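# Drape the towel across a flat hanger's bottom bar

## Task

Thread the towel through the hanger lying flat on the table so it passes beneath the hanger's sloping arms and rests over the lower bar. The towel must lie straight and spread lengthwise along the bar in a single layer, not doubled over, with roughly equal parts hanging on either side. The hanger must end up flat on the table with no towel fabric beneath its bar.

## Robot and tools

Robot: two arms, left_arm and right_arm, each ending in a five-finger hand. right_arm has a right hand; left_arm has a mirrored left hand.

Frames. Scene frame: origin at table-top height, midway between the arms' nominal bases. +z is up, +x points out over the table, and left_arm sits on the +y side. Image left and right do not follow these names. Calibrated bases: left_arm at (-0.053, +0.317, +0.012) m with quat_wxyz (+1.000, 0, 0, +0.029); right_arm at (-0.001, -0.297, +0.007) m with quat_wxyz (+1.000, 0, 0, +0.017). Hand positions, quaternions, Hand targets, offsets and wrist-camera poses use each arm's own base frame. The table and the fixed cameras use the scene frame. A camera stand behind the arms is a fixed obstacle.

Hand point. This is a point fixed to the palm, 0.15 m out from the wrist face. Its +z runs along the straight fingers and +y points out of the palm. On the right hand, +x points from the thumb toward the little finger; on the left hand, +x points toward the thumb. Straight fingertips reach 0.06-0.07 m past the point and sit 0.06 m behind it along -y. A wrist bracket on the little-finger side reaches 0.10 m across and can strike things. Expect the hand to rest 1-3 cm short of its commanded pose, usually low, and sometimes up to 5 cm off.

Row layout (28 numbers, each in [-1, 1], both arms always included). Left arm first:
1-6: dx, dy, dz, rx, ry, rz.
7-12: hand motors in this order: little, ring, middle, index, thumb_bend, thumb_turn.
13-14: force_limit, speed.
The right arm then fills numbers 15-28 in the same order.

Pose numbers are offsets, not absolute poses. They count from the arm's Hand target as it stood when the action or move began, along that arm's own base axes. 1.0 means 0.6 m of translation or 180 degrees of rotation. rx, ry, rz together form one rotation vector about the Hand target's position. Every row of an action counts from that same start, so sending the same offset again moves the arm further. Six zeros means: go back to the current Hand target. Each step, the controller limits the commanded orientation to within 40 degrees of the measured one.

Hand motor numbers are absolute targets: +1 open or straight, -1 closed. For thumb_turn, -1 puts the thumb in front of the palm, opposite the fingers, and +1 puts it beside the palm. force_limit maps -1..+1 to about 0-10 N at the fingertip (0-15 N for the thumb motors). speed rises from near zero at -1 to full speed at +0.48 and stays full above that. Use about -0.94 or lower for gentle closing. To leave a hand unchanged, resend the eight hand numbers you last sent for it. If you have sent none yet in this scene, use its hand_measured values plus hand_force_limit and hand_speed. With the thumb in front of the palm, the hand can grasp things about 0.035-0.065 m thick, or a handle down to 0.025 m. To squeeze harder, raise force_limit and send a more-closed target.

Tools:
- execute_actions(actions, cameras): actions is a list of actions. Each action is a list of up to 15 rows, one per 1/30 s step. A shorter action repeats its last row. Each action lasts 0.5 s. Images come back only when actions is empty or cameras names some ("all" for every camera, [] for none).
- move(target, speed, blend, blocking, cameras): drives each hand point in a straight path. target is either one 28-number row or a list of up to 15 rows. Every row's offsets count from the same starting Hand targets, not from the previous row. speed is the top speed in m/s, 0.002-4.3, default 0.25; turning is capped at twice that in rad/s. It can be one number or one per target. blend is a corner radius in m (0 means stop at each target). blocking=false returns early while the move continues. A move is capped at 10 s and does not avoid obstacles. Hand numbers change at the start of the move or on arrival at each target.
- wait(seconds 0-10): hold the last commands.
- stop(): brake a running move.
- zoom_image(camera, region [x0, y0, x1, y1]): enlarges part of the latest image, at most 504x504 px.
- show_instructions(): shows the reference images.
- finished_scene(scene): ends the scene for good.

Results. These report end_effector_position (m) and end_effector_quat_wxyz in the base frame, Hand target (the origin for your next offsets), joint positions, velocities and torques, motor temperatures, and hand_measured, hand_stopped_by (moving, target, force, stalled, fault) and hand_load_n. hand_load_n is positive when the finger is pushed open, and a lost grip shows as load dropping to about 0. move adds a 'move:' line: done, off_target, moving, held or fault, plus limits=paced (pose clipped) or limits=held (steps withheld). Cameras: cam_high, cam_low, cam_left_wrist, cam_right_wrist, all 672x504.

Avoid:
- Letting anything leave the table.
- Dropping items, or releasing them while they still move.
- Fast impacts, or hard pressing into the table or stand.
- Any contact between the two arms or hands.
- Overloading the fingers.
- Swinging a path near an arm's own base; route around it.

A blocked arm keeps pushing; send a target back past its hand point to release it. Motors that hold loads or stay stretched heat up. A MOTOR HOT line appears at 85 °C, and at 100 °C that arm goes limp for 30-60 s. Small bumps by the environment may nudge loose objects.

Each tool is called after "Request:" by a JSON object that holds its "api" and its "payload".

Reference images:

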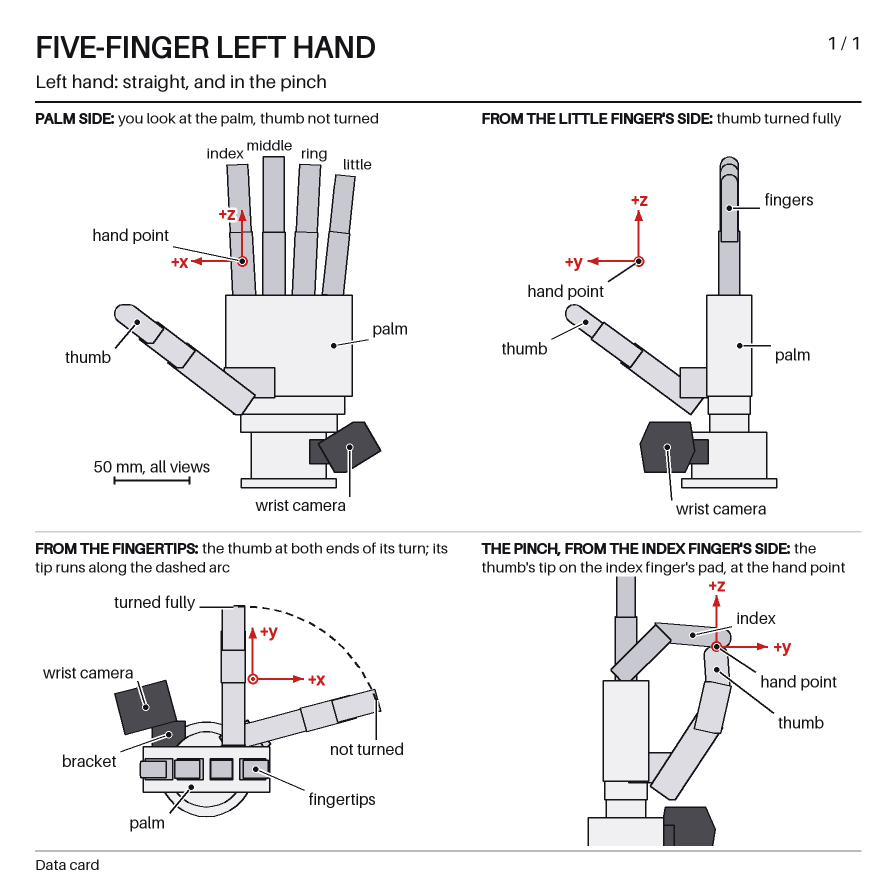

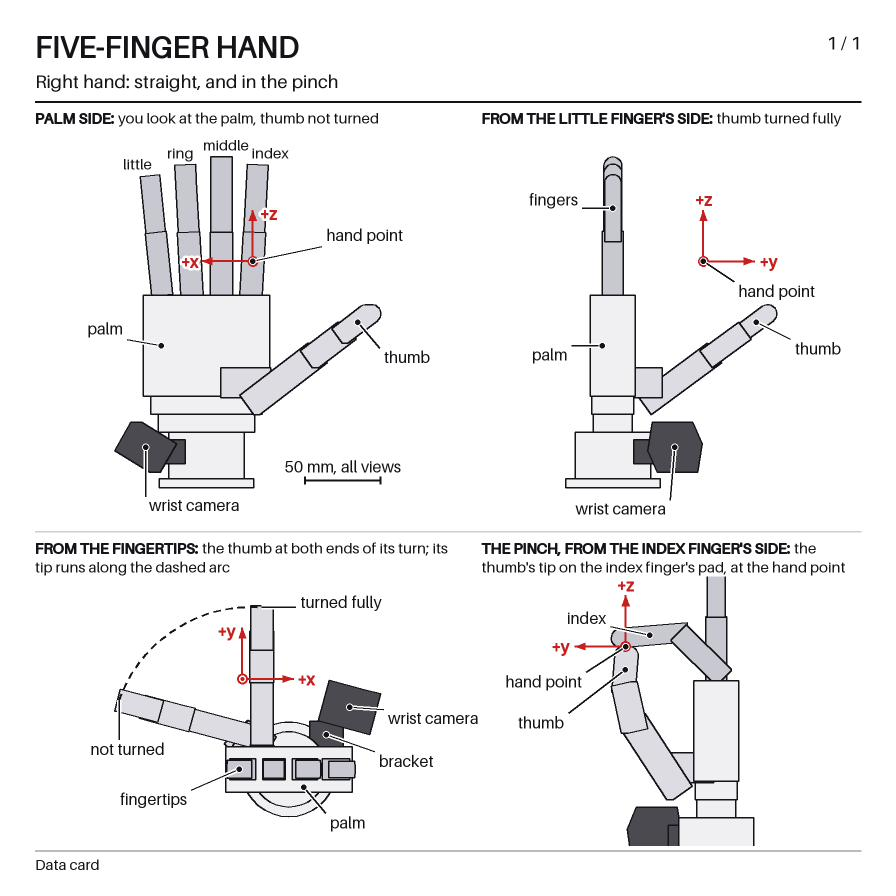

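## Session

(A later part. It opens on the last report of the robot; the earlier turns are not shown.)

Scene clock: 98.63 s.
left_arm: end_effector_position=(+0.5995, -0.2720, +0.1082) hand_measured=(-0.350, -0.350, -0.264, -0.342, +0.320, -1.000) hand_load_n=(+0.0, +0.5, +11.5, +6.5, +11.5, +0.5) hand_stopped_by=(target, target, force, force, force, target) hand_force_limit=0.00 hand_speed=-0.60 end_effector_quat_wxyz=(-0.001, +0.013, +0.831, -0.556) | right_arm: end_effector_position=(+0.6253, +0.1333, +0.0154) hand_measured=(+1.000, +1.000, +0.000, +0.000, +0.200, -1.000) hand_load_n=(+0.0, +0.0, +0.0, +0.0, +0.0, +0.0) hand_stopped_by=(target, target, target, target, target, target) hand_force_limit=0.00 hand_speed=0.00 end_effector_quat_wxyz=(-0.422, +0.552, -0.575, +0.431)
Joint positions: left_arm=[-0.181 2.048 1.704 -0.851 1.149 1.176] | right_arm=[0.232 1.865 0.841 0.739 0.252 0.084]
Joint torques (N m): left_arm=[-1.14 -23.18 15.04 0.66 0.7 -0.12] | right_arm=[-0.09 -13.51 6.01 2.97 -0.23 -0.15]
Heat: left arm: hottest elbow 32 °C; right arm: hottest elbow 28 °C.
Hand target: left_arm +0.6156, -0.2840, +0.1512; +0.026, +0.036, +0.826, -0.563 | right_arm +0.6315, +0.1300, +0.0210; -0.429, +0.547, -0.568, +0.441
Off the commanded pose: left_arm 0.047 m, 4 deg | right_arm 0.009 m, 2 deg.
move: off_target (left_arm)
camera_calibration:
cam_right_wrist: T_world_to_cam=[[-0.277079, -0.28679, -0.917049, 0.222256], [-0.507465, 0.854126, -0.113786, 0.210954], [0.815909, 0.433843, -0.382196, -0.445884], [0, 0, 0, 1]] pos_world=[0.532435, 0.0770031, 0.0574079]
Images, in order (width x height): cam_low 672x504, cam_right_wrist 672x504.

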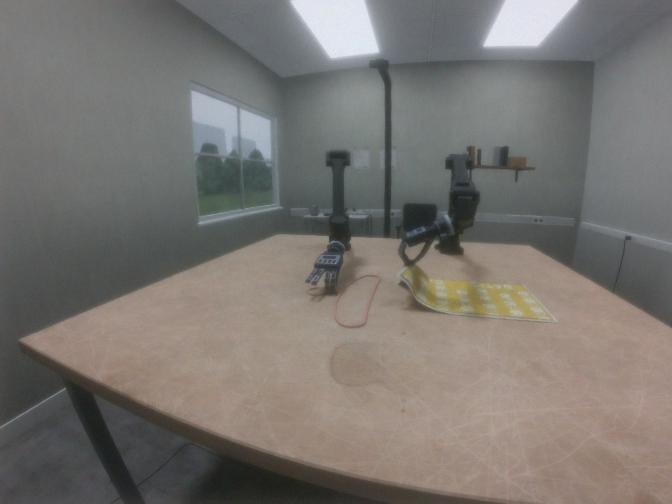

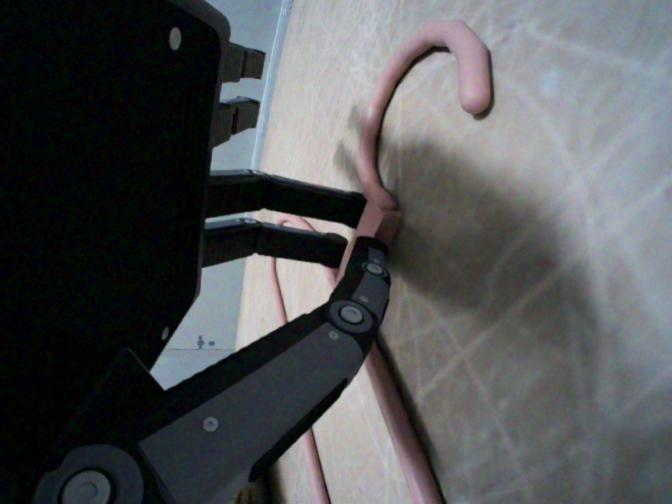

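Request:
{"api": "move", "payload": {"target": [0,0,0,0,0,0, -0.35,-0.35,-0.4,-0.4,-0.05,-1,0.0,-0.6, -0.002,-0.004,-0.022,0,0,0, 1,1,0,0,0.2,-1,0,0], "speed": 0.06, "cameras": ["cam_right_wrist"]}}

Request:
{"api": "zoom_image", "payload": {"camera": "cam_right_wrist", "region": [280, 130, 530, 330]}}

Scene clock: 100.80 s.
left_arm: end_effector_position=(+0.5995, -0.2720, +0.1082) hand_measured=(-0.350, -0.350, -0.264, -0.342, +0.320, -1.000) hand_load_n=(+0.0, +0.0, +11.5, +6.5, +11.5, +0.0) hand_stopped_by=(target, target, force, force, force, target) hand_force_limit=0.00 hand_speed=-0.60 end_effector_quat_wxyz=(-0.001, +0.013, +0.831, -0.556) | right_arm: end_effector_position=(+0.6272, +0.1338, +0.0142) hand_measured=(+1.000, +1.000, +0.000, +0.000, +0.200, -1.000) hand_load_n=(+0.0, +0.0, -2.0, +0.0, +0.0, +0.0) hand_stopped_by=(target, target, target, target, target, target) hand_force_limit=0.00 hand_speed=0.00 end_effector_quat_wxyz=(-0.429, +0.547, -0.570, +0.439)
Joint positions: left_arm=[-0.181 2.048 1.704 -0.851 1.149 1.176] | right_arm=[0.236 1.883 0.836 0.79 0.26 0.076]
Joint torques (N m): left_arm=[-1.14 -23.12 15.02 0.66 0.7 -0.13] | right_arm=[-0.09 -12.4 5.65 2.48 -0.3 -0.15]
Heat: left arm: hottest elbow 33 °C; right arm: hottest elbow 28 °C.
Hand target: left_arm +0.6156, -0.2840, +0.1512; +0.026, +0.036, +0.826, -0.563 | right_arm +0.6303, +0.1276, +0.0078; -0.429, +0.547, -0.568, +0.441
Off the commanded pose: left_arm 0.047 m, 4 deg | right_arm 0.009 m, 0 deg.
move: off_target (left_arm)
camera_calibration:
cam_right_wrist: T_world_to_cam=[[-0.252814, -0.288894, -0.923377, 0.207052], [-0.502177, 0.854939, -0.12999, 0.208145], [0.826985, 0.430836, -0.361216, -0.455016], [0, 0, 0, 1]] pos_world=[0.533162, 0.0779021, 0.0538845]
Images, in order (width x height): cam_right_wrist 672x504.

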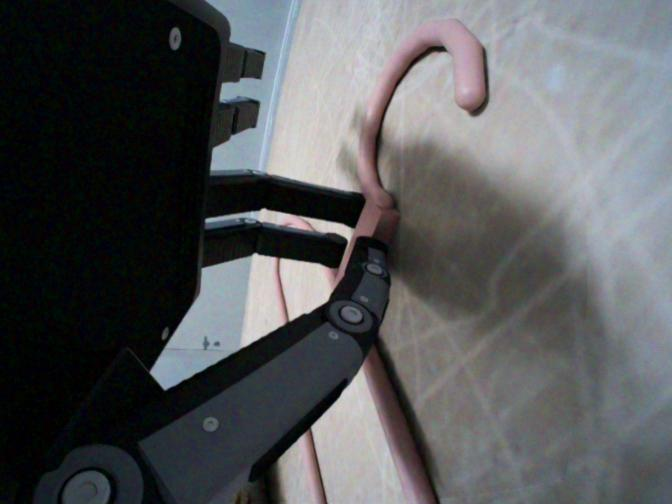

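Scaled by 2.016 from the camera's 672x504 image, which has a finer 960x720 frame.

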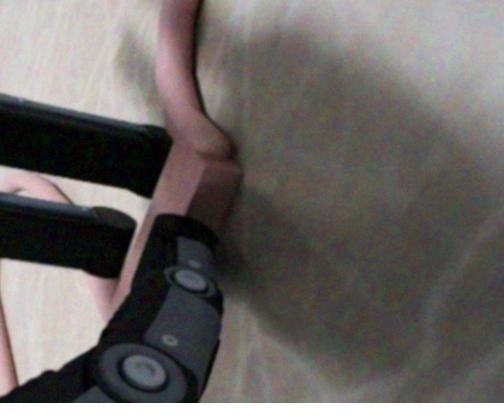

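Request:
{"api": "move", "payload": {"target": [0,0,0,0,0,0, -0.35,-0.35,-0.4,-0.4,-0.05,-1,0.0,-0.6, 0,0,0,0,0,0, 1,1,-0.4,-0.4,0.0,-1,-0.1,-0.75], "speed": 0.06, "cameras": ["cam_right_wrist"]}}

Request:
{"api": "zoom_image", "payload": {"camera": "cam_right_wrist", "region": [280, 130, 530, 330]}}

Scene clock: 102.80 s.
left_arm: end_effector_position=(+0.5995, -0.2720, +0.1082) hand_measured=(-0.350, -0.350, -0.264, -0.342, +0.320, -1.000) hand_load_n=(+0.0, +0.5, +11.5, +6.5, +12.0, +0.0) hand_stopped_by=(target, target, force, force, force, target) hand_force_limit=0.00 hand_speed=-0.60 end_effector_quat_wxyz=(-0.001, +0.013, +0.831, -0.556) | right_arm: end_effector_position=(+0.6287, +0.1312, +0.0143) hand_measured=(+1.000, +1.000, -0.088, -0.250, +0.064, -1.000) hand_load_n=(+0.0, +0.0, -0.5, +9.5, +8.0, +0.0) hand_stopped_by=(target, target, force, force, force, target) hand_force_limit=-0.10 hand_speed=-0.75 end_effector_quat_wxyz=(-0.433, +0.544, -0.570, +0.437)
Joint positions: left_arm=[-0.181 2.048 1.704 -0.851 1.149 1.176] | right_arm=[0.226 1.887 0.836 0.797 0.246 0.082]
Joint torques (N m): left_arm=[-1.2 -23.24 15.05 0.66 0.7 -0.12] | right_arm=[-0.09 -12.63 5.64 2.15 -0.2 -0.15]
Heat: left arm: hottest elbow 33 °C; right arm: hottest elbow 28 °C.
Hand target: left_arm +0.6156, -0.2840, +0.1512; +0.026, +0.036, +0.826, -0.563 | right_arm +0.6303, +0.1276, +0.0078; -0.429, +0.547, -0.568, +0.441
Off the commanded pose: left_arm 0.047 m, 4 deg | right_arm 0.008 m, 1 deg.
move: off_target (left_arm)
camera_calibration:
cam_right_wrist: T_world_to_cam=[[-0.248548, -0.280024, -0.92726, 0.202979], [-0.503943, 0.85492, -0.123098, 0.212139], [0.827203, 0.43669, -0.353605, -0.456006], [0, 0, 0, 1]] pos_world=[0.534566, 0.0746104, 0.0530824]
Images, in order (width x height): cam_right_wrist 672x504.

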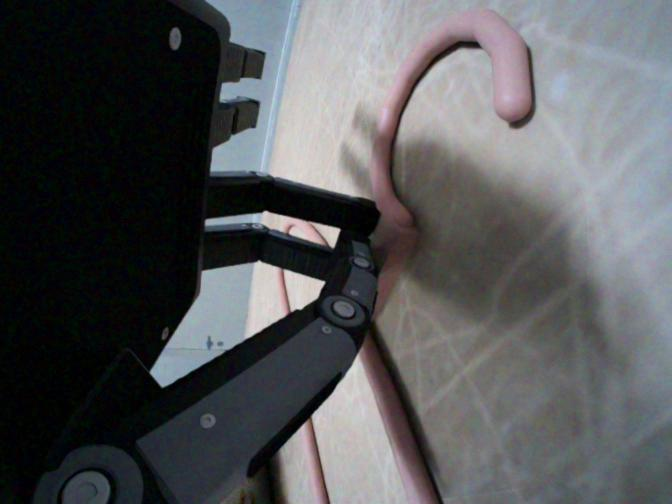

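Scaled by 2.016 from the camera's 672x504 image, which has a finer 960x720 frame.

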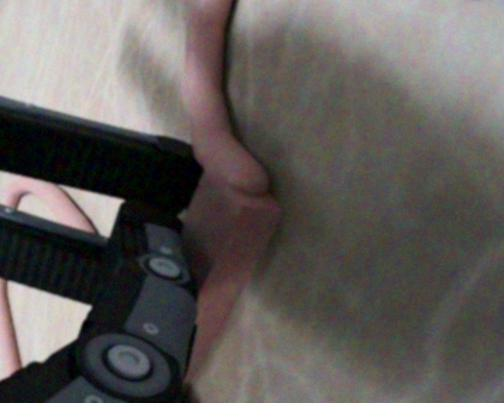

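Request:
{"api": "move", "payload": {"target": [[0,0,0,0,0,0, -0.35,-0.35,-0.4,-0.4,-0.05,-1,0.0,-0.6, 0,0,0.05,0,0,0, 1,1,0.6,0,0.25,-1,-0.1,0],[0,0,0,0,0,0, -0.35,-0.35,-0.4,-0.4,-0.05,-1,0.0,-0.6, 0,0,0.01,0,0,0, 1,1,0.6,0,0.25,-1,-0.1,0]], "speed": 0.06, "cameras": ["cam_right_wrist"]}}

Request:
{"api": "zoom_image", "payload": {"camera": "cam_right_wrist", "region": [280, 130, 530, 330]}}

Scene clock: 105.43 s.
left_arm: end_effector_position=(+0.5995, -0.2720, +0.1082) hand_measured=(-0.350, -0.350, -0.264, -0.342, +0.320, -1.000) hand_load_n=(+0.0, +0.0, +11.5, +6.5, +12.0, +0.5) hand_stopped_by=(target, target, force, force, force, target) hand_force_limit=0.00 hand_speed=-0.60 end_effector_quat_wxyz=(-0.001, +0.013, +0.831, -0.556) | right_arm: end_effector_position=(+0.6286, +0.1302, +0.0204) hand_measured=(+1.000, +1.000, +0.600, +0.000, +0.248, -1.000) hand_load_n=(+0.0, +0.0, -0.5, +0.0, -2.0, -0.5) hand_stopped_by=(target, target, target, target, target, target) hand_force_limit=-0.10 hand_speed=0.00 end_effector_quat_wxyz=(-0.431, +0.545, -0.571, +0.436)
Joint positions: left_arm=[-0.181 2.048 1.704 -0.851 1.149 1.176] | right_arm=[0.225 1.868 0.838 0.773 0.246 0.082]
Joint torques (N m): left_arm=[-1.14 -23.24 15.05 0.65 0.7 -0.12] | right_arm=[-0.09 -12.51 5.7 2.48 -0.17 -0.14]
Heat: left arm: hottest elbow 33 °C; right arm: hottest elbow 28 °C.
Hand target: left_arm +0.6156, -0.2840, +0.1512; +0.026, +0.036, +0.826, -0.563 | right_arm +0.6303, +0.1276, +0.0138; -0.429, +0.547, -0.568, +0.441
Off the commanded pose: left_arm 0.047 m, 4 deg | right_arm 0.007 m, 1 deg.
move: off_target (left_arm)
camera_calibration:
cam_right_wrist: T_world_to_cam=[[-0.253044, -0.280605, -0.925867, 0.211055], [-0.503209, 0.855543, -0.121763, 0.213091], [0.826287, 0.435093, -0.357693, -0.452538], [0, 0, 0, 1]] pos_world=[0.534562, 0.0738106, 0.059486]
Images, in order (width x height): cam_right_wrist 672x504.

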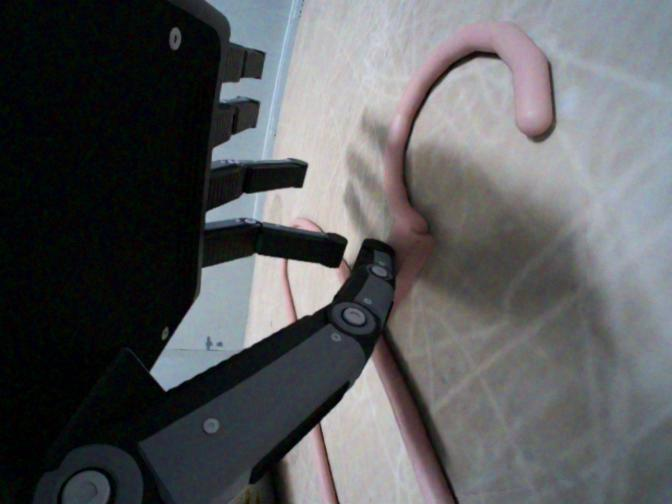

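Scaled by 2.016 from the camera's 672x504 image, which has a finer 960x720 frame.

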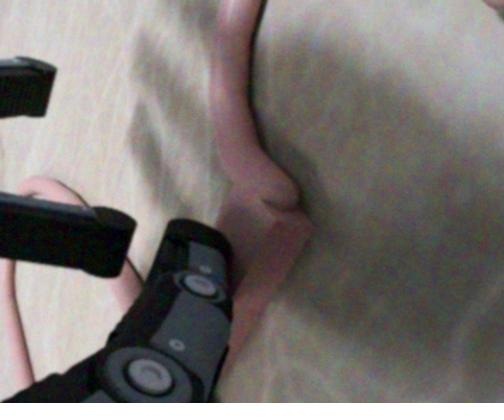

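Request:
{"api": "move", "payload": {"target": [[0,0,0,0,0,0, -0.35,-0.35,-0.4,-0.4,-0.05,-1,0.0,-0.6, -0.0047,-0.0018,0.047,0,0,0, 1,1,0.6,0,0.25,-1,-0.1,0],[0,0,0,0,0,0, -0.35,-0.35,-0.4,-0.4,-0.05,-1,0.0,-0.6, -0.0047,-0.0018,-0.006,0,0,0, 1,1,0.6,0,0.25,-1,-0.1,0]], "speed": 0.06, "cameras": ["cam_right_wrist"]}}

Request:
{"api": "zoom_image", "payload": {"camera": "cam_right_wrist", "region": [280, 130, 530, 330]}}

Scene clock: 108.77 s.
left_arm: end_effector_position=(+0.5995, -0.2720, +0.1082) hand_measured=(-0.350, -0.350, -0.264, -0.342, +0.320, -1.000) hand_load_n=(+0.0, +0.5, +11.5, +6.5, +12.0, +0.5) hand_stopped_by=(target, target, force, force, force, target) hand_force_limit=0.00 hand_speed=-0.60 end_effector_quat_wxyz=(-0.001, +0.013, +0.831, -0.556) | right_arm: end_effector_position=(+0.6273, +0.1299, +0.0206) hand_measured=(+1.000, +1.000, +0.600, +0.000, +0.248, -1.000) hand_load_n=(+0.0, -0.5, +0.0, +0.0, -2.5, -1.0) hand_stopped_by=(target, target, target, target, target, target) hand_force_limit=-0.10 hand_speed=0.00 end_effector_quat_wxyz=(-0.434, +0.543, -0.570, +0.438)
Joint positions: left_arm=[-0.181 2.048 1.704 -0.851 1.149 1.176] | right_arm=[0.225 1.87 0.83 0.791 0.246 0.082]
Joint torques (N m): left_arm=[-1.14 -23.18 15.04 0.68 0.7 -0.12] | right_arm=[-0.03 -12.04 5.53 2.35 -0.22 -0.15]
Motor temperatures (°C): left_arm=[22 23 34 23 26 21] | right_arm=[27 25 28 22 20 22]
Heat: left arm: hottest elbow 34 °C; right arm: hottest elbow 28 °C.
Hand target: left_arm +0.6156, -0.2840, +0.1512; +0.026, +0.036, +0.826, -0.563 | right_arm +0.6275, +0.1265, +0.0102; -0.429, +0.547, -0.568, +0.441
Off the commanded pose: left_arm 0.047 m, 4 deg | right_arm 0.011 m, 1 deg.
move: off_target (left_arm, right_arm)
camera_calibration:
cam_right_wrist: T_world_to_cam=[[-0.2448, -0.278676, -0.928662, 0.205491], [-0.502093, 0.855811, -0.12446, 0.212039], [0.829443, 0.435807, -0.349423, -0.453441], [0, 0, 0, 1]] pos_world=[0.532871, 0.0734128, 0.0587788]
Images, in order (width x height): cam_right_wrist 672x504.

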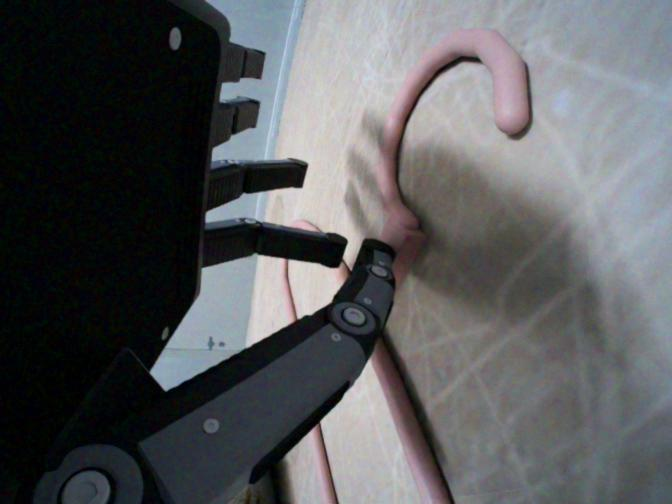

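Scaled by 2.016 from the camera's 672x504 image, which has a finer 960x720 frame.

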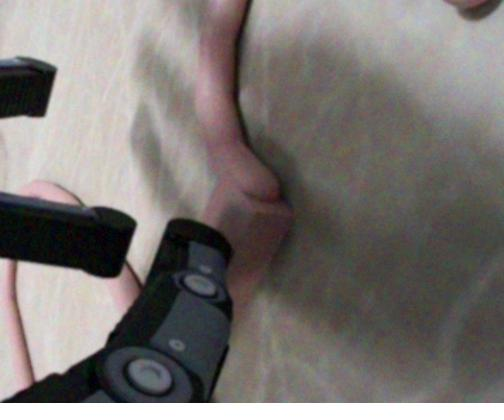

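Request:
{"api": "move", "payload": {"target": [[0,0,0,0,0,0, -0.35,-0.35,-0.4,-0.4,-0.05,-1,0.0,-0.6, 0,0.0,0.06,0,0,0, 1,1,0.6,0,0.25,-1,-0.1,0],[0,0,0,0,0,0, -0.35,-0.35,-0.4,-0.4,-0.05,-1,0.0,-0.6, -0.02,0.0,0.06,0,0,0, 1,1,0.6,0,0.25,-1,-0.1,0]], "speed": 0.06, "cameras": ["cam_right_wrist"]}}

Request:
{"api": "zoom_image", "payload": {"camera": "cam_right_wrist", "region": [280, 130, 530, 330]}}

Scene clock: 111.60 s.
left_arm: end_effector_position=(+0.5995, -0.2720, +0.1082) hand_measured=(-0.350, -0.350, -0.264, -0.342, +0.320, -1.000) hand_load_n=(+0.0, +0.0, +11.5, +6.5, +12.0, +0.5) hand_stopped_by=(target, target, force, force, force, target) hand_force_limit=0.00 hand_speed=-0.60 end_effector_quat_wxyz=(-0.001, +0.013, +0.831, -0.556) | right_arm: end_effector_position=(+0.6100, +0.1259, +0.0258) hand_measured=(+1.000, +1.000, +0.600, +0.000, +0.250, -1.000) hand_load_n=(+0.0, +0.0, +0.0, +0.0, +0.0, +0.0) hand_stopped_by=(target, target, target, target, target, target) hand_force_limit=-0.10 hand_speed=0.00 end_effector_quat_wxyz=(-0.419, +0.554, -0.577, +0.429)
Joint positions: left_arm=[-0.181 2.048 1.704 -0.851 1.149 1.176] | right_arm=[0.225 1.807 0.798 0.715 0.246 0.082]
Joint torques (N m): left_arm=[-1.14 -23.12 15.05 0.68 0.7 -0.12] | right_arm=[0.44 -15.97 6.22 1.94 0.03 -0.13]
Heat: left arm: hottest elbow 34 °C; right arm: hottest elbow 28 °C.
Hand target: left_arm +0.6156, -0.2840, +0.1512; +0.026, +0.036, +0.826, -0.563 | right_arm +0.6155, +0.1265, +0.0462; -0.429, +0.547, -0.568, +0.441
Off the commanded pose: left_arm 0.047 m, 4 deg | right_arm 0.021 m, 2 deg.
move: off_target (left_arm, right_arm)
camera_calibration:
cam_right_wrist: T_world_to_cam=[[-0.286092, -0.288083, -0.913871, 0.230966], [-0.507368, 0.854607, -0.110568, 0.210384], [0.812853, 0.432036, -0.39066, -0.423947], [0, 0, 0, 1]] pos_world=[0.517426, 0.0699025, 0.0687159]
Images, in order (width x height): cam_right_wrist 672x504.

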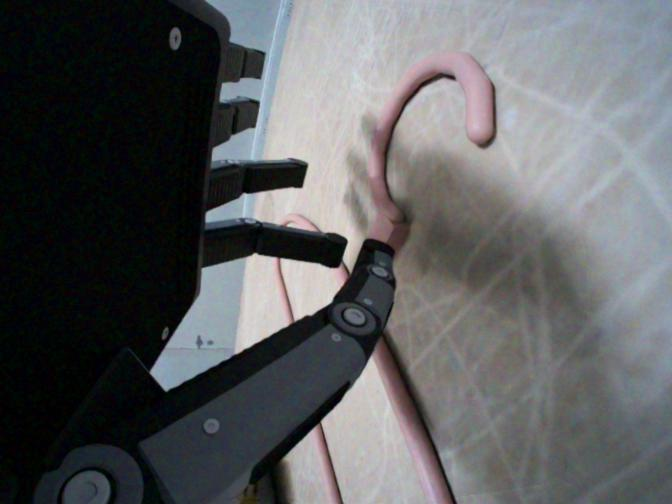

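Scaled by 2.016 from the camera's 672x504 image, which has a finer 960x720 frame.

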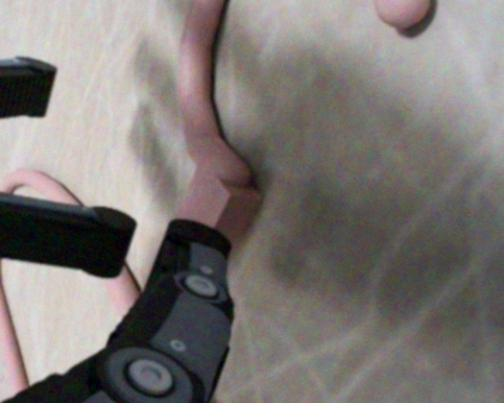

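Request:
{"api": "move", "payload": {"target": [0,0,0,0,0,0, -0.35,-0.35,-0.4,-0.4,-0.05,-1,0.0,-0.6, 0,0.0,-0.063,0,0,0, 1,1,0.6,0,0.25,-1,-0.1,0], "speed": 0.06, "cameras": ["cam_right_wrist"]}}

Request:
{"api": "zoom_image", "payload": {"camera": "cam_right_wrist", "region": [280, 130, 530, 330]}}

Scene clock: 113.47 s.
left_arm: end_effector_position=(+0.5995, -0.2720, +0.1082) hand_measured=(-0.350, -0.350, -0.264, -0.342, +0.320, -1.000) hand_load_n=(+0.0, +0.0, +11.5, +6.5, +11.5, +0.5) hand_stopped_by=(target, target, force, force, force, target) hand_force_limit=0.00 hand_speed=-0.60 end_effector_quat_wxyz=(-0.001, +0.013, +0.831, -0.556) | right_arm: end_effector_position=(+0.6130, +0.1260, +0.0124) hand_measured=(+1.000, +1.000, +0.600, +0.000, +0.248, -1.000) hand_load_n=(+0.0, +0.0, +0.0, +0.0, -1.0, -1.0) hand_stopped_by=(target, target, target, target, target, target) hand_force_limit=-0.10 hand_speed=0.00 end_effector_quat_wxyz=(-0.428, +0.545, -0.574, +0.437)
Joint positions: left_arm=[-0.181 2.048 1.704 -0.851 1.149 1.176] | right_arm=[0.226 1.862 0.792 0.807 0.254 0.082]
Joint torques (N m): left_arm=[-1.03 -23.24 15.04 0.65 0.71 -0.12] | right_arm=[0.32 -12.04 5.65 2.61 0.01 -0.14]
Heat: left arm: hottest elbow 34 °C; right arm: hottest waist 27 °C.
Hand target: left_arm +0.6156, -0.2840, +0.1512; +0.026, +0.036, +0.826, -0.563 | right_arm +0.6155, +0.1265, +0.0084; -0.429, +0.547, -0.568, +0.441
Off the commanded pose: left_arm 0.047 m, 4 deg | right_arm 0.005 m, 1 deg.
move: off_target (left_arm)
camera_calibration:
cam_right_wrist: T_world_to_cam=[[-0.259806, -0.282096, -0.923538, 0.202929], [-0.498855, 0.858088, -0.121768, 0.204868], [0.826828, 0.429076, -0.363662, -0.440158], [0, 0, 0, 1]] pos_world=[0.518857, 0.0703123, 0.0522903]
Images, in order (width x height): cam_right_wrist 672x504.

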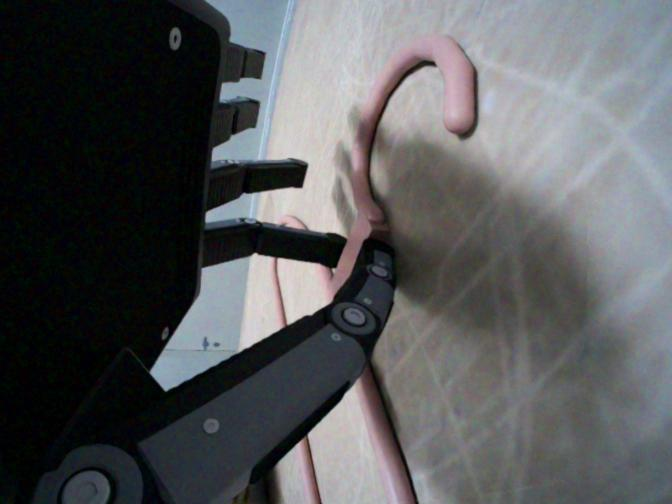

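Scaled by 2.016 from the camera's 672x504 image, which has a finer 960x720 frame.

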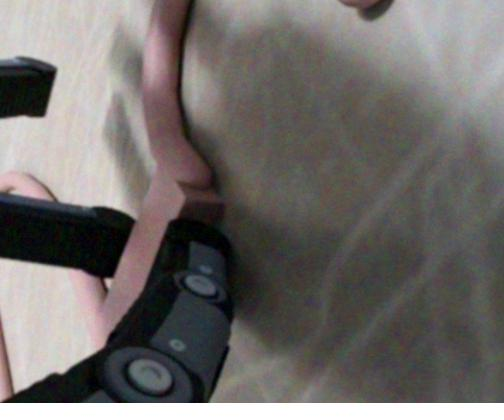

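Request:
{"api": "move", "payload": {"target": [0,0,0,0,0,0, -0.35,-0.35,-0.4,-0.4,-0.05,-1,0.0,-0.6, 0,0.0,0,0,0,0, 1,1,0,-0.4,0.0,-1,-0.1,-0.7], "speed": 0.06, "cameras": ["cam_right_wrist"]}}

Request:
{"api": "zoom_image", "payload": {"camera": "cam_right_wrist", "region": [280, 130, 530, 330]}}

Scene clock: 115.07 s.
left_arm: end_effector_position=(+0.5995, -0.2720, +0.1082) hand_measured=(-0.350, -0.350, -0.264, -0.342, +0.320, -1.000) hand_load_n=(+0.5, +0.0, +11.0, +6.5, +12.0, +0.5) hand_stopped_by=(target, target, force, force, force, target) hand_force_limit=0.00 hand_speed=-0.60 end_effector_quat_wxyz=(-0.001, +0.013, +0.831, -0.556) | right_arm: end_effector_position=(+0.6129, +0.1252, +0.0096) hand_measured=(+1.000, +1.000, +0.276, -0.050, +0.128, -1.000) hand_load_n=(-0.5, +0.0, +4.0, +7.5, +9.0, +2.0) hand_stopped_by=(target, target, force, force, force, target) hand_force_limit=-0.10 hand_speed=-0.70 end_effector_quat_wxyz=(-0.427, +0.548, -0.571, +0.436)
Joint positions: left_arm=[-0.181 2.048 1.704 -0.851 1.149 1.176] | right_arm=[0.223 1.868 0.792 0.811 0.246 0.076]
Joint torques (N m): left_arm=[-1.14 -23.18 15.05 0.66 0.7 -0.12] | right_arm=[0.38 -12.69 5.61 2.41 0.01 -0.12]
Heat: left arm: hottest elbow 34 °C; right arm: hottest waist 27 °C.
Hand target: left_arm +0.6156, -0.2840, +0.1512; +0.026, +0.036, +0.826, -0.563 | right_arm +0.6155, +0.1265, +0.0084; -0.429, +0.547, -0.568, +0.441
Off the commanded pose: left_arm 0.047 m, 4 deg | right_arm 0.003 m, 1 deg.
move: off_target (left_arm)
camera_calibration:
cam_right_wrist: T_world_to_cam=[[-0.260158, -0.28767, -0.921718, 0.200956], [-0.504158, 0.854601, -0.124422, 0.208803], [0.823494, 0.432322, -0.367363, -0.43911], [0, 0, 0, 1]] pos_world=[0.519154, 0.0692029, 0.0498916]
Images, in order (width x height): cam_right_wrist 672x504.

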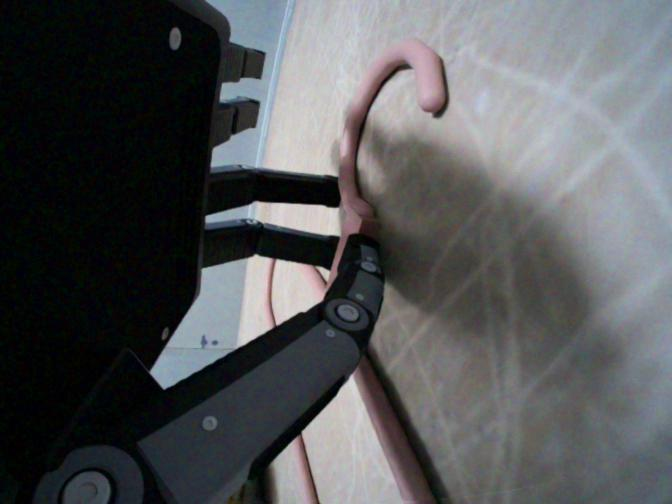

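Scaled by 2.016 from the camera's 672x504 image, which has a finer 960x720 frame.

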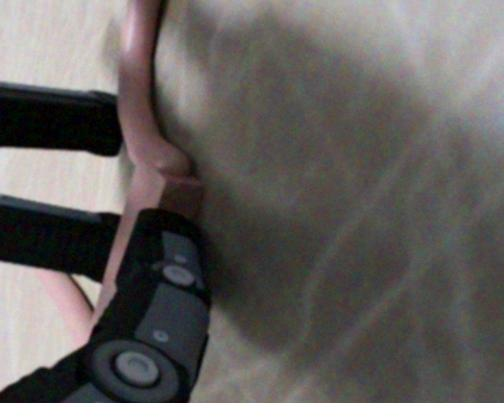

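Request:
{"api": "move", "payload": {"target": [0.083,-0.02,0,0,0,0, -0.35,-0.35,-0.4,-0.4,-0.05,-1,0.0,-0.6, -0.108,0.0,0.025,0,0,0, 1,1,0.4,-0.4,0.0,-1,-0.1,-0.7], "speed": 0.06, "cameras": ["all"]}}

Request:
{"api": "zoom_image", "payload": {"camera": "cam_high", "region": [200, 235, 500, 395]}}

Scene clock: 118.90 s.
left_arm: end_effector_position=(+0.6509, -0.2828, +0.1258) hand_measured=(-0.350, -0.350, -0.264, -0.342, +0.320, -1.000) hand_load_n=(+0.0, +0.0, +11.5, +6.5, +12.0, +0.5) hand_stopped_by=(target, target, force, force, force, target) hand_force_limit=0.00 hand_speed=-0.60 end_effector_quat_wxyz=(+0.005, +0.010, +0.830, -0.558) | right_arm: end_effector_position=(+0.5489, +0.1192, +0.0083) hand_measured=(+1.000, +1.000, +0.400, -0.050, +0.128, -1.000) hand_load_n=(+0.0, +0.0, +0.0, +8.0, +5.5, +0.0) hand_stopped_by=(target, target, target, force, force, target) hand_force_limit=-0.10 hand_speed=-0.70 end_effector_quat_wxyz=(-0.414, +0.555, -0.577, +0.434)
Joint positions: left_arm=[-0.182 2.164 1.945 -0.938 1.146 1.144] | right_arm=[0.249 1.761 0.62 0.845 0.28 0.081]
Joint torques (N m): left_arm=[-1.26 -22.53 15.66 0.75 0.7 -0.02] | right_arm=[1.32 -13.33 4.41 2.54 0.11 -0.03]
Heat: left arm: hottest elbow 35 °C; right arm: hottest elbow 27 °C.
Hand target: left_arm +0.6654, -0.2960, +0.1512; +0.026, +0.036, +0.826, -0.563 | right_arm +0.5507, +0.1265, +0.0234; -0.429, +0.547, -0.568, +0.441
Off the commanded pose: left_arm 0.032 m, 4 deg | right_arm 0.017 m, 2 deg.
move: off_target (left_arm, right_arm)
camera_calibration:
cam_left_wrist: T_world_to_cam=[[-0.305118, -0.302112, 0.903123, -0.0057862], [-0.790507, 0.609173, -0.0632909, 0.689628], [-0.531038, -0.733237, -0.424691, 0.303683], [0, 0, 0, 1]] pos_world=[0.704658, -0.199179, 0.177844]
cam_right_wrist: T_world_to_cam=[[-0.287525, -0.296382, -0.910762, 0.197308], [-0.501016, 0.856978, -0.120711, 0.17953], [0.81628, 0.421599, -0.394895, -0.378729], [0, 0, 0, 1]] pos_world=[0.455827, 0.0642977, 0.0518141]

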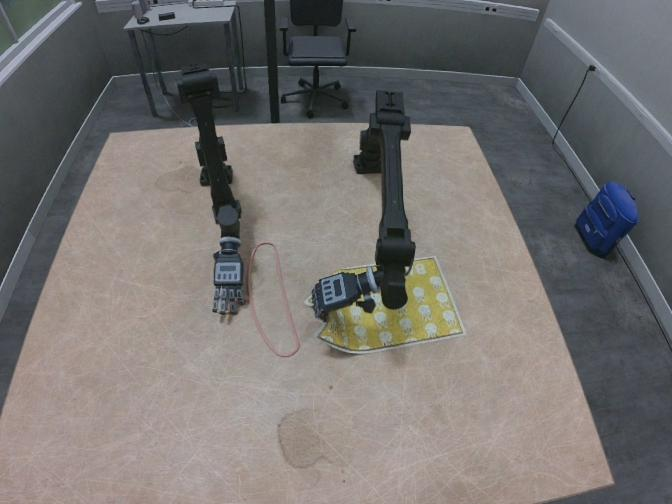

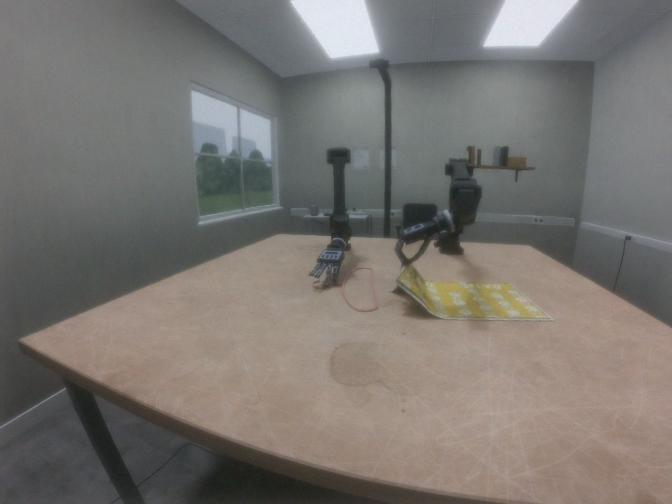

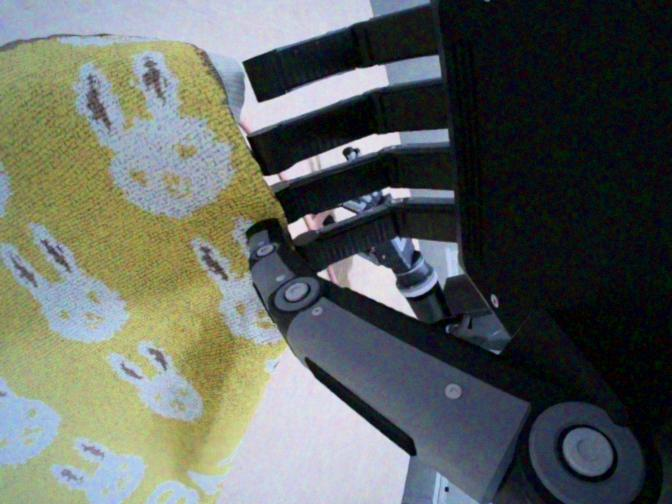

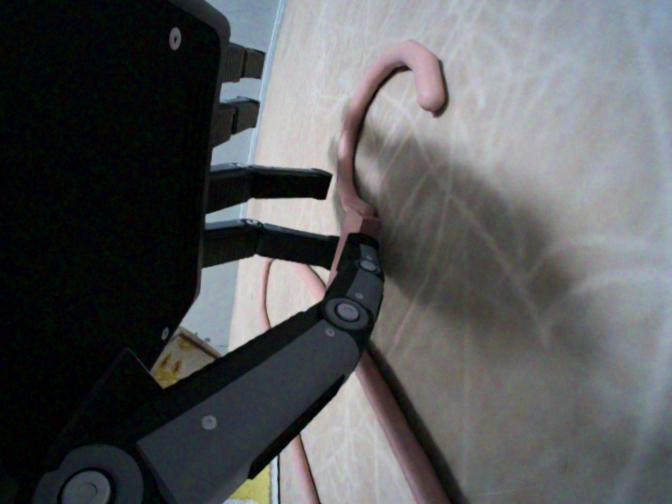

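Scaled by 1.680 from the camera's 672x504 image, which has a finer 960x720 frame.

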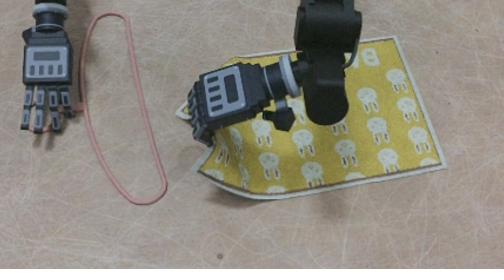

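Request:
{"api": "zoom_image", "payload": {"camera": "cam_low", "region": [300, 220, 580, 340]}}

Request:
{"api": "zoom_image", "payload": {"camera": "cam_high", "region": [290, 240, 480, 370]}}

Scaled by 1.800 from the camera's 672x504 image, which has a finer 960x720 frame.

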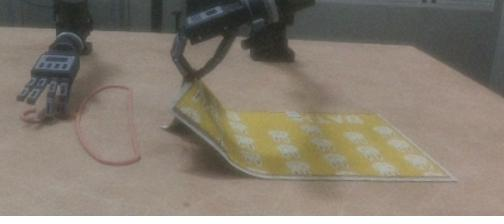

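Scaled by 2.653 from the camera's 672x504 image, which has a finer 960x720 frame.

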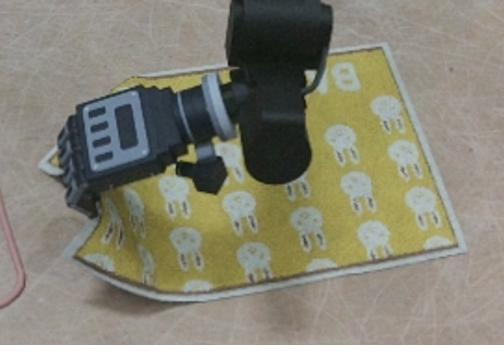

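Request:
{"api": "move", "payload": {"target": [0,0,0,0,0,0, -0.35,-0.35,-0.4,-0.4,-0.05,-1,0.0,-0.6, 0.067,0.1,0.0,0,0,0, 1,1,0.4,-0.4,0.0,-1,-0.1,-0.7], "speed": 0.06, "cameras": ["all"]}}

Request:
{"api": "zoom_image", "payload": {"camera": "cam_high", "region": [200, 235, 400, 395]}}

Scene clock: 125.40 s.
left_arm: end_effector_position=(+0.6509, -0.2828, +0.1258) hand_measured=(-0.350, -0.350, -0.264, -0.342, +0.320, -1.000) hand_load_n=(+0.5, +0.0, +11.5, +6.5, +12.0, +0.5) hand_stopped_by=(target, target, force, force, force, target) hand_force_limit=0.00 hand_speed=-0.60 end_effector_quat_wxyz=(+0.005, +0.010, +0.830, -0.558) | right_arm: end_effector_position=(+0.5742, +0.1671, +0.0099) hand_measured=(+1.000, +1.000, +0.400, -0.050, +0.128, -1.000) hand_load_n=(+0.0, +0.0, +0.5, +5.0, +4.5, -1.5) hand_stopped_by=(target, target, target, force, force, target) hand_force_limit=-0.10 hand_speed=-0.70 end_effector_quat_wxyz=(-0.408, +0.554, -0.573, +0.445)
Joint positions: left_arm=[-0.182 2.164 1.945 -0.938 1.146 1.144] | right_arm=[0.354 1.817 0.73 0.79 0.397 0.091]
Joint torques (N m): left_arm=[-1.2 -22.59 15.71 0.68 0.7 -0.02] | right_arm=[1.44 -12.1 9.29 1.2 0.04 0.06]
Heat: left arm: hottest elbow 35 °C; right arm: hottest elbow 27 °C.
Hand target: left_arm +0.6654, -0.2960, +0.1512; +0.026, +0.036, +0.826, -0.563 | right_arm +0.5909, +0.1865, +0.0234; -0.429, +0.547, -0.568, +0.441
Off the commanded pose: left_arm 0.032 m, 4 deg | right_arm 0.029 m, 3 deg.
move: off_target (left_arm, right_arm)
camera_calibration:
cam_left_wrist: T_world_to_cam=[[-0.305118, -0.302112, 0.903123, -0.0057862], [-0.790507, 0.609173, -0.0632909, 0.689628], [-0.531038, -0.733237, -0.424691, 0.303683], [0, 0, 0, 1]] pos_world=[0.704658, -0.199179, 0.177844]
cam_right_wrist: T_world_to_cam=[[-0.28232, -0.314099, -0.906442, 0.220216], [-0.491073, 0.859014, -0.144714, 0.145532], [0.824101, 0.404273, -0.396762, -0.420578], [0, 0, 0, 1]] pos_world=[0.480237, 0.114184, 0.0538041]

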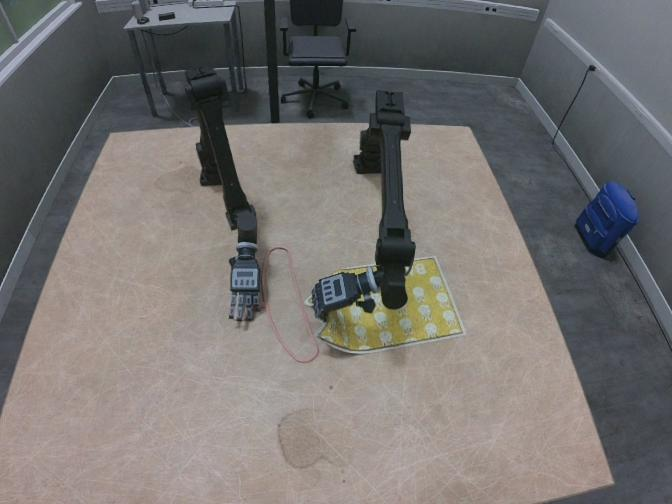

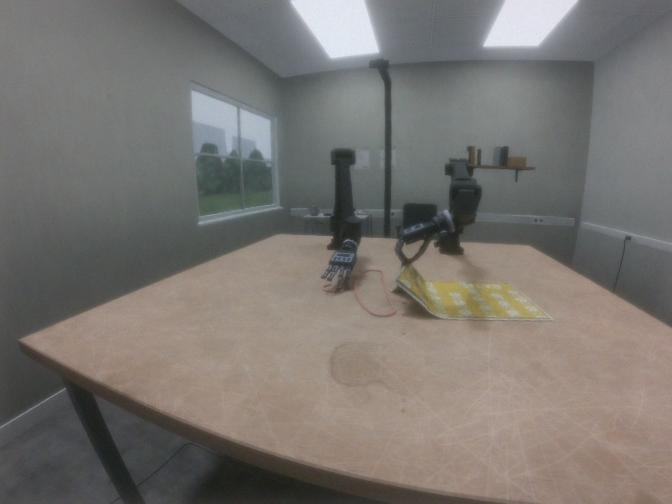

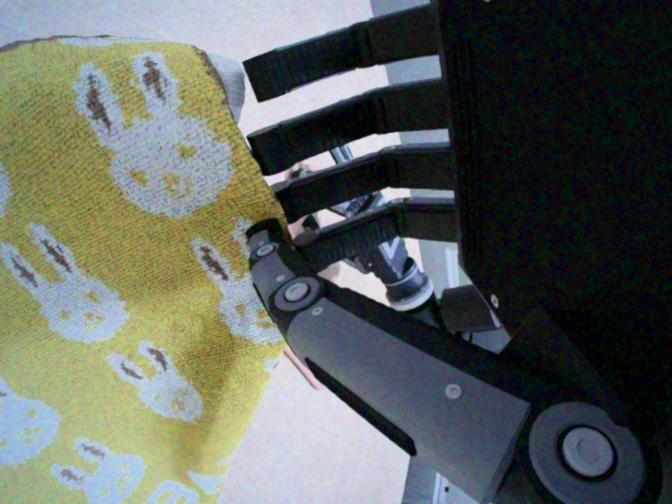

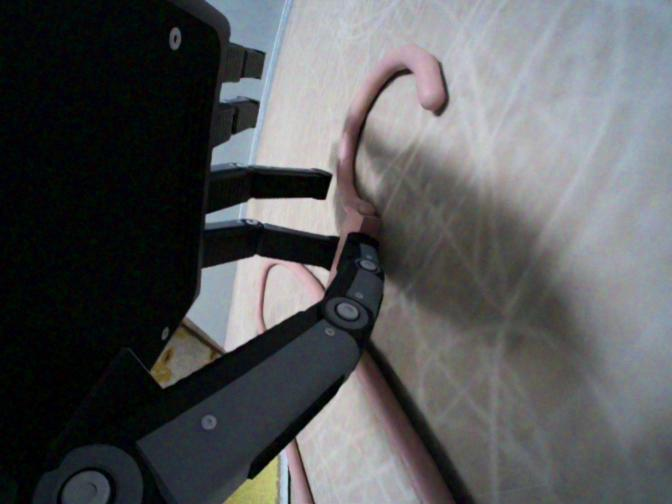

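Scaled by 2.520 from the camera's 672x504 image, which has a finer 960x720 frame.

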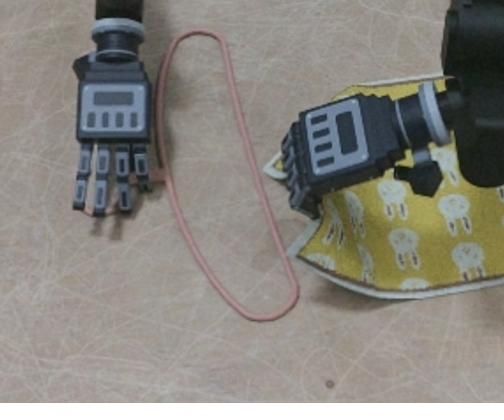

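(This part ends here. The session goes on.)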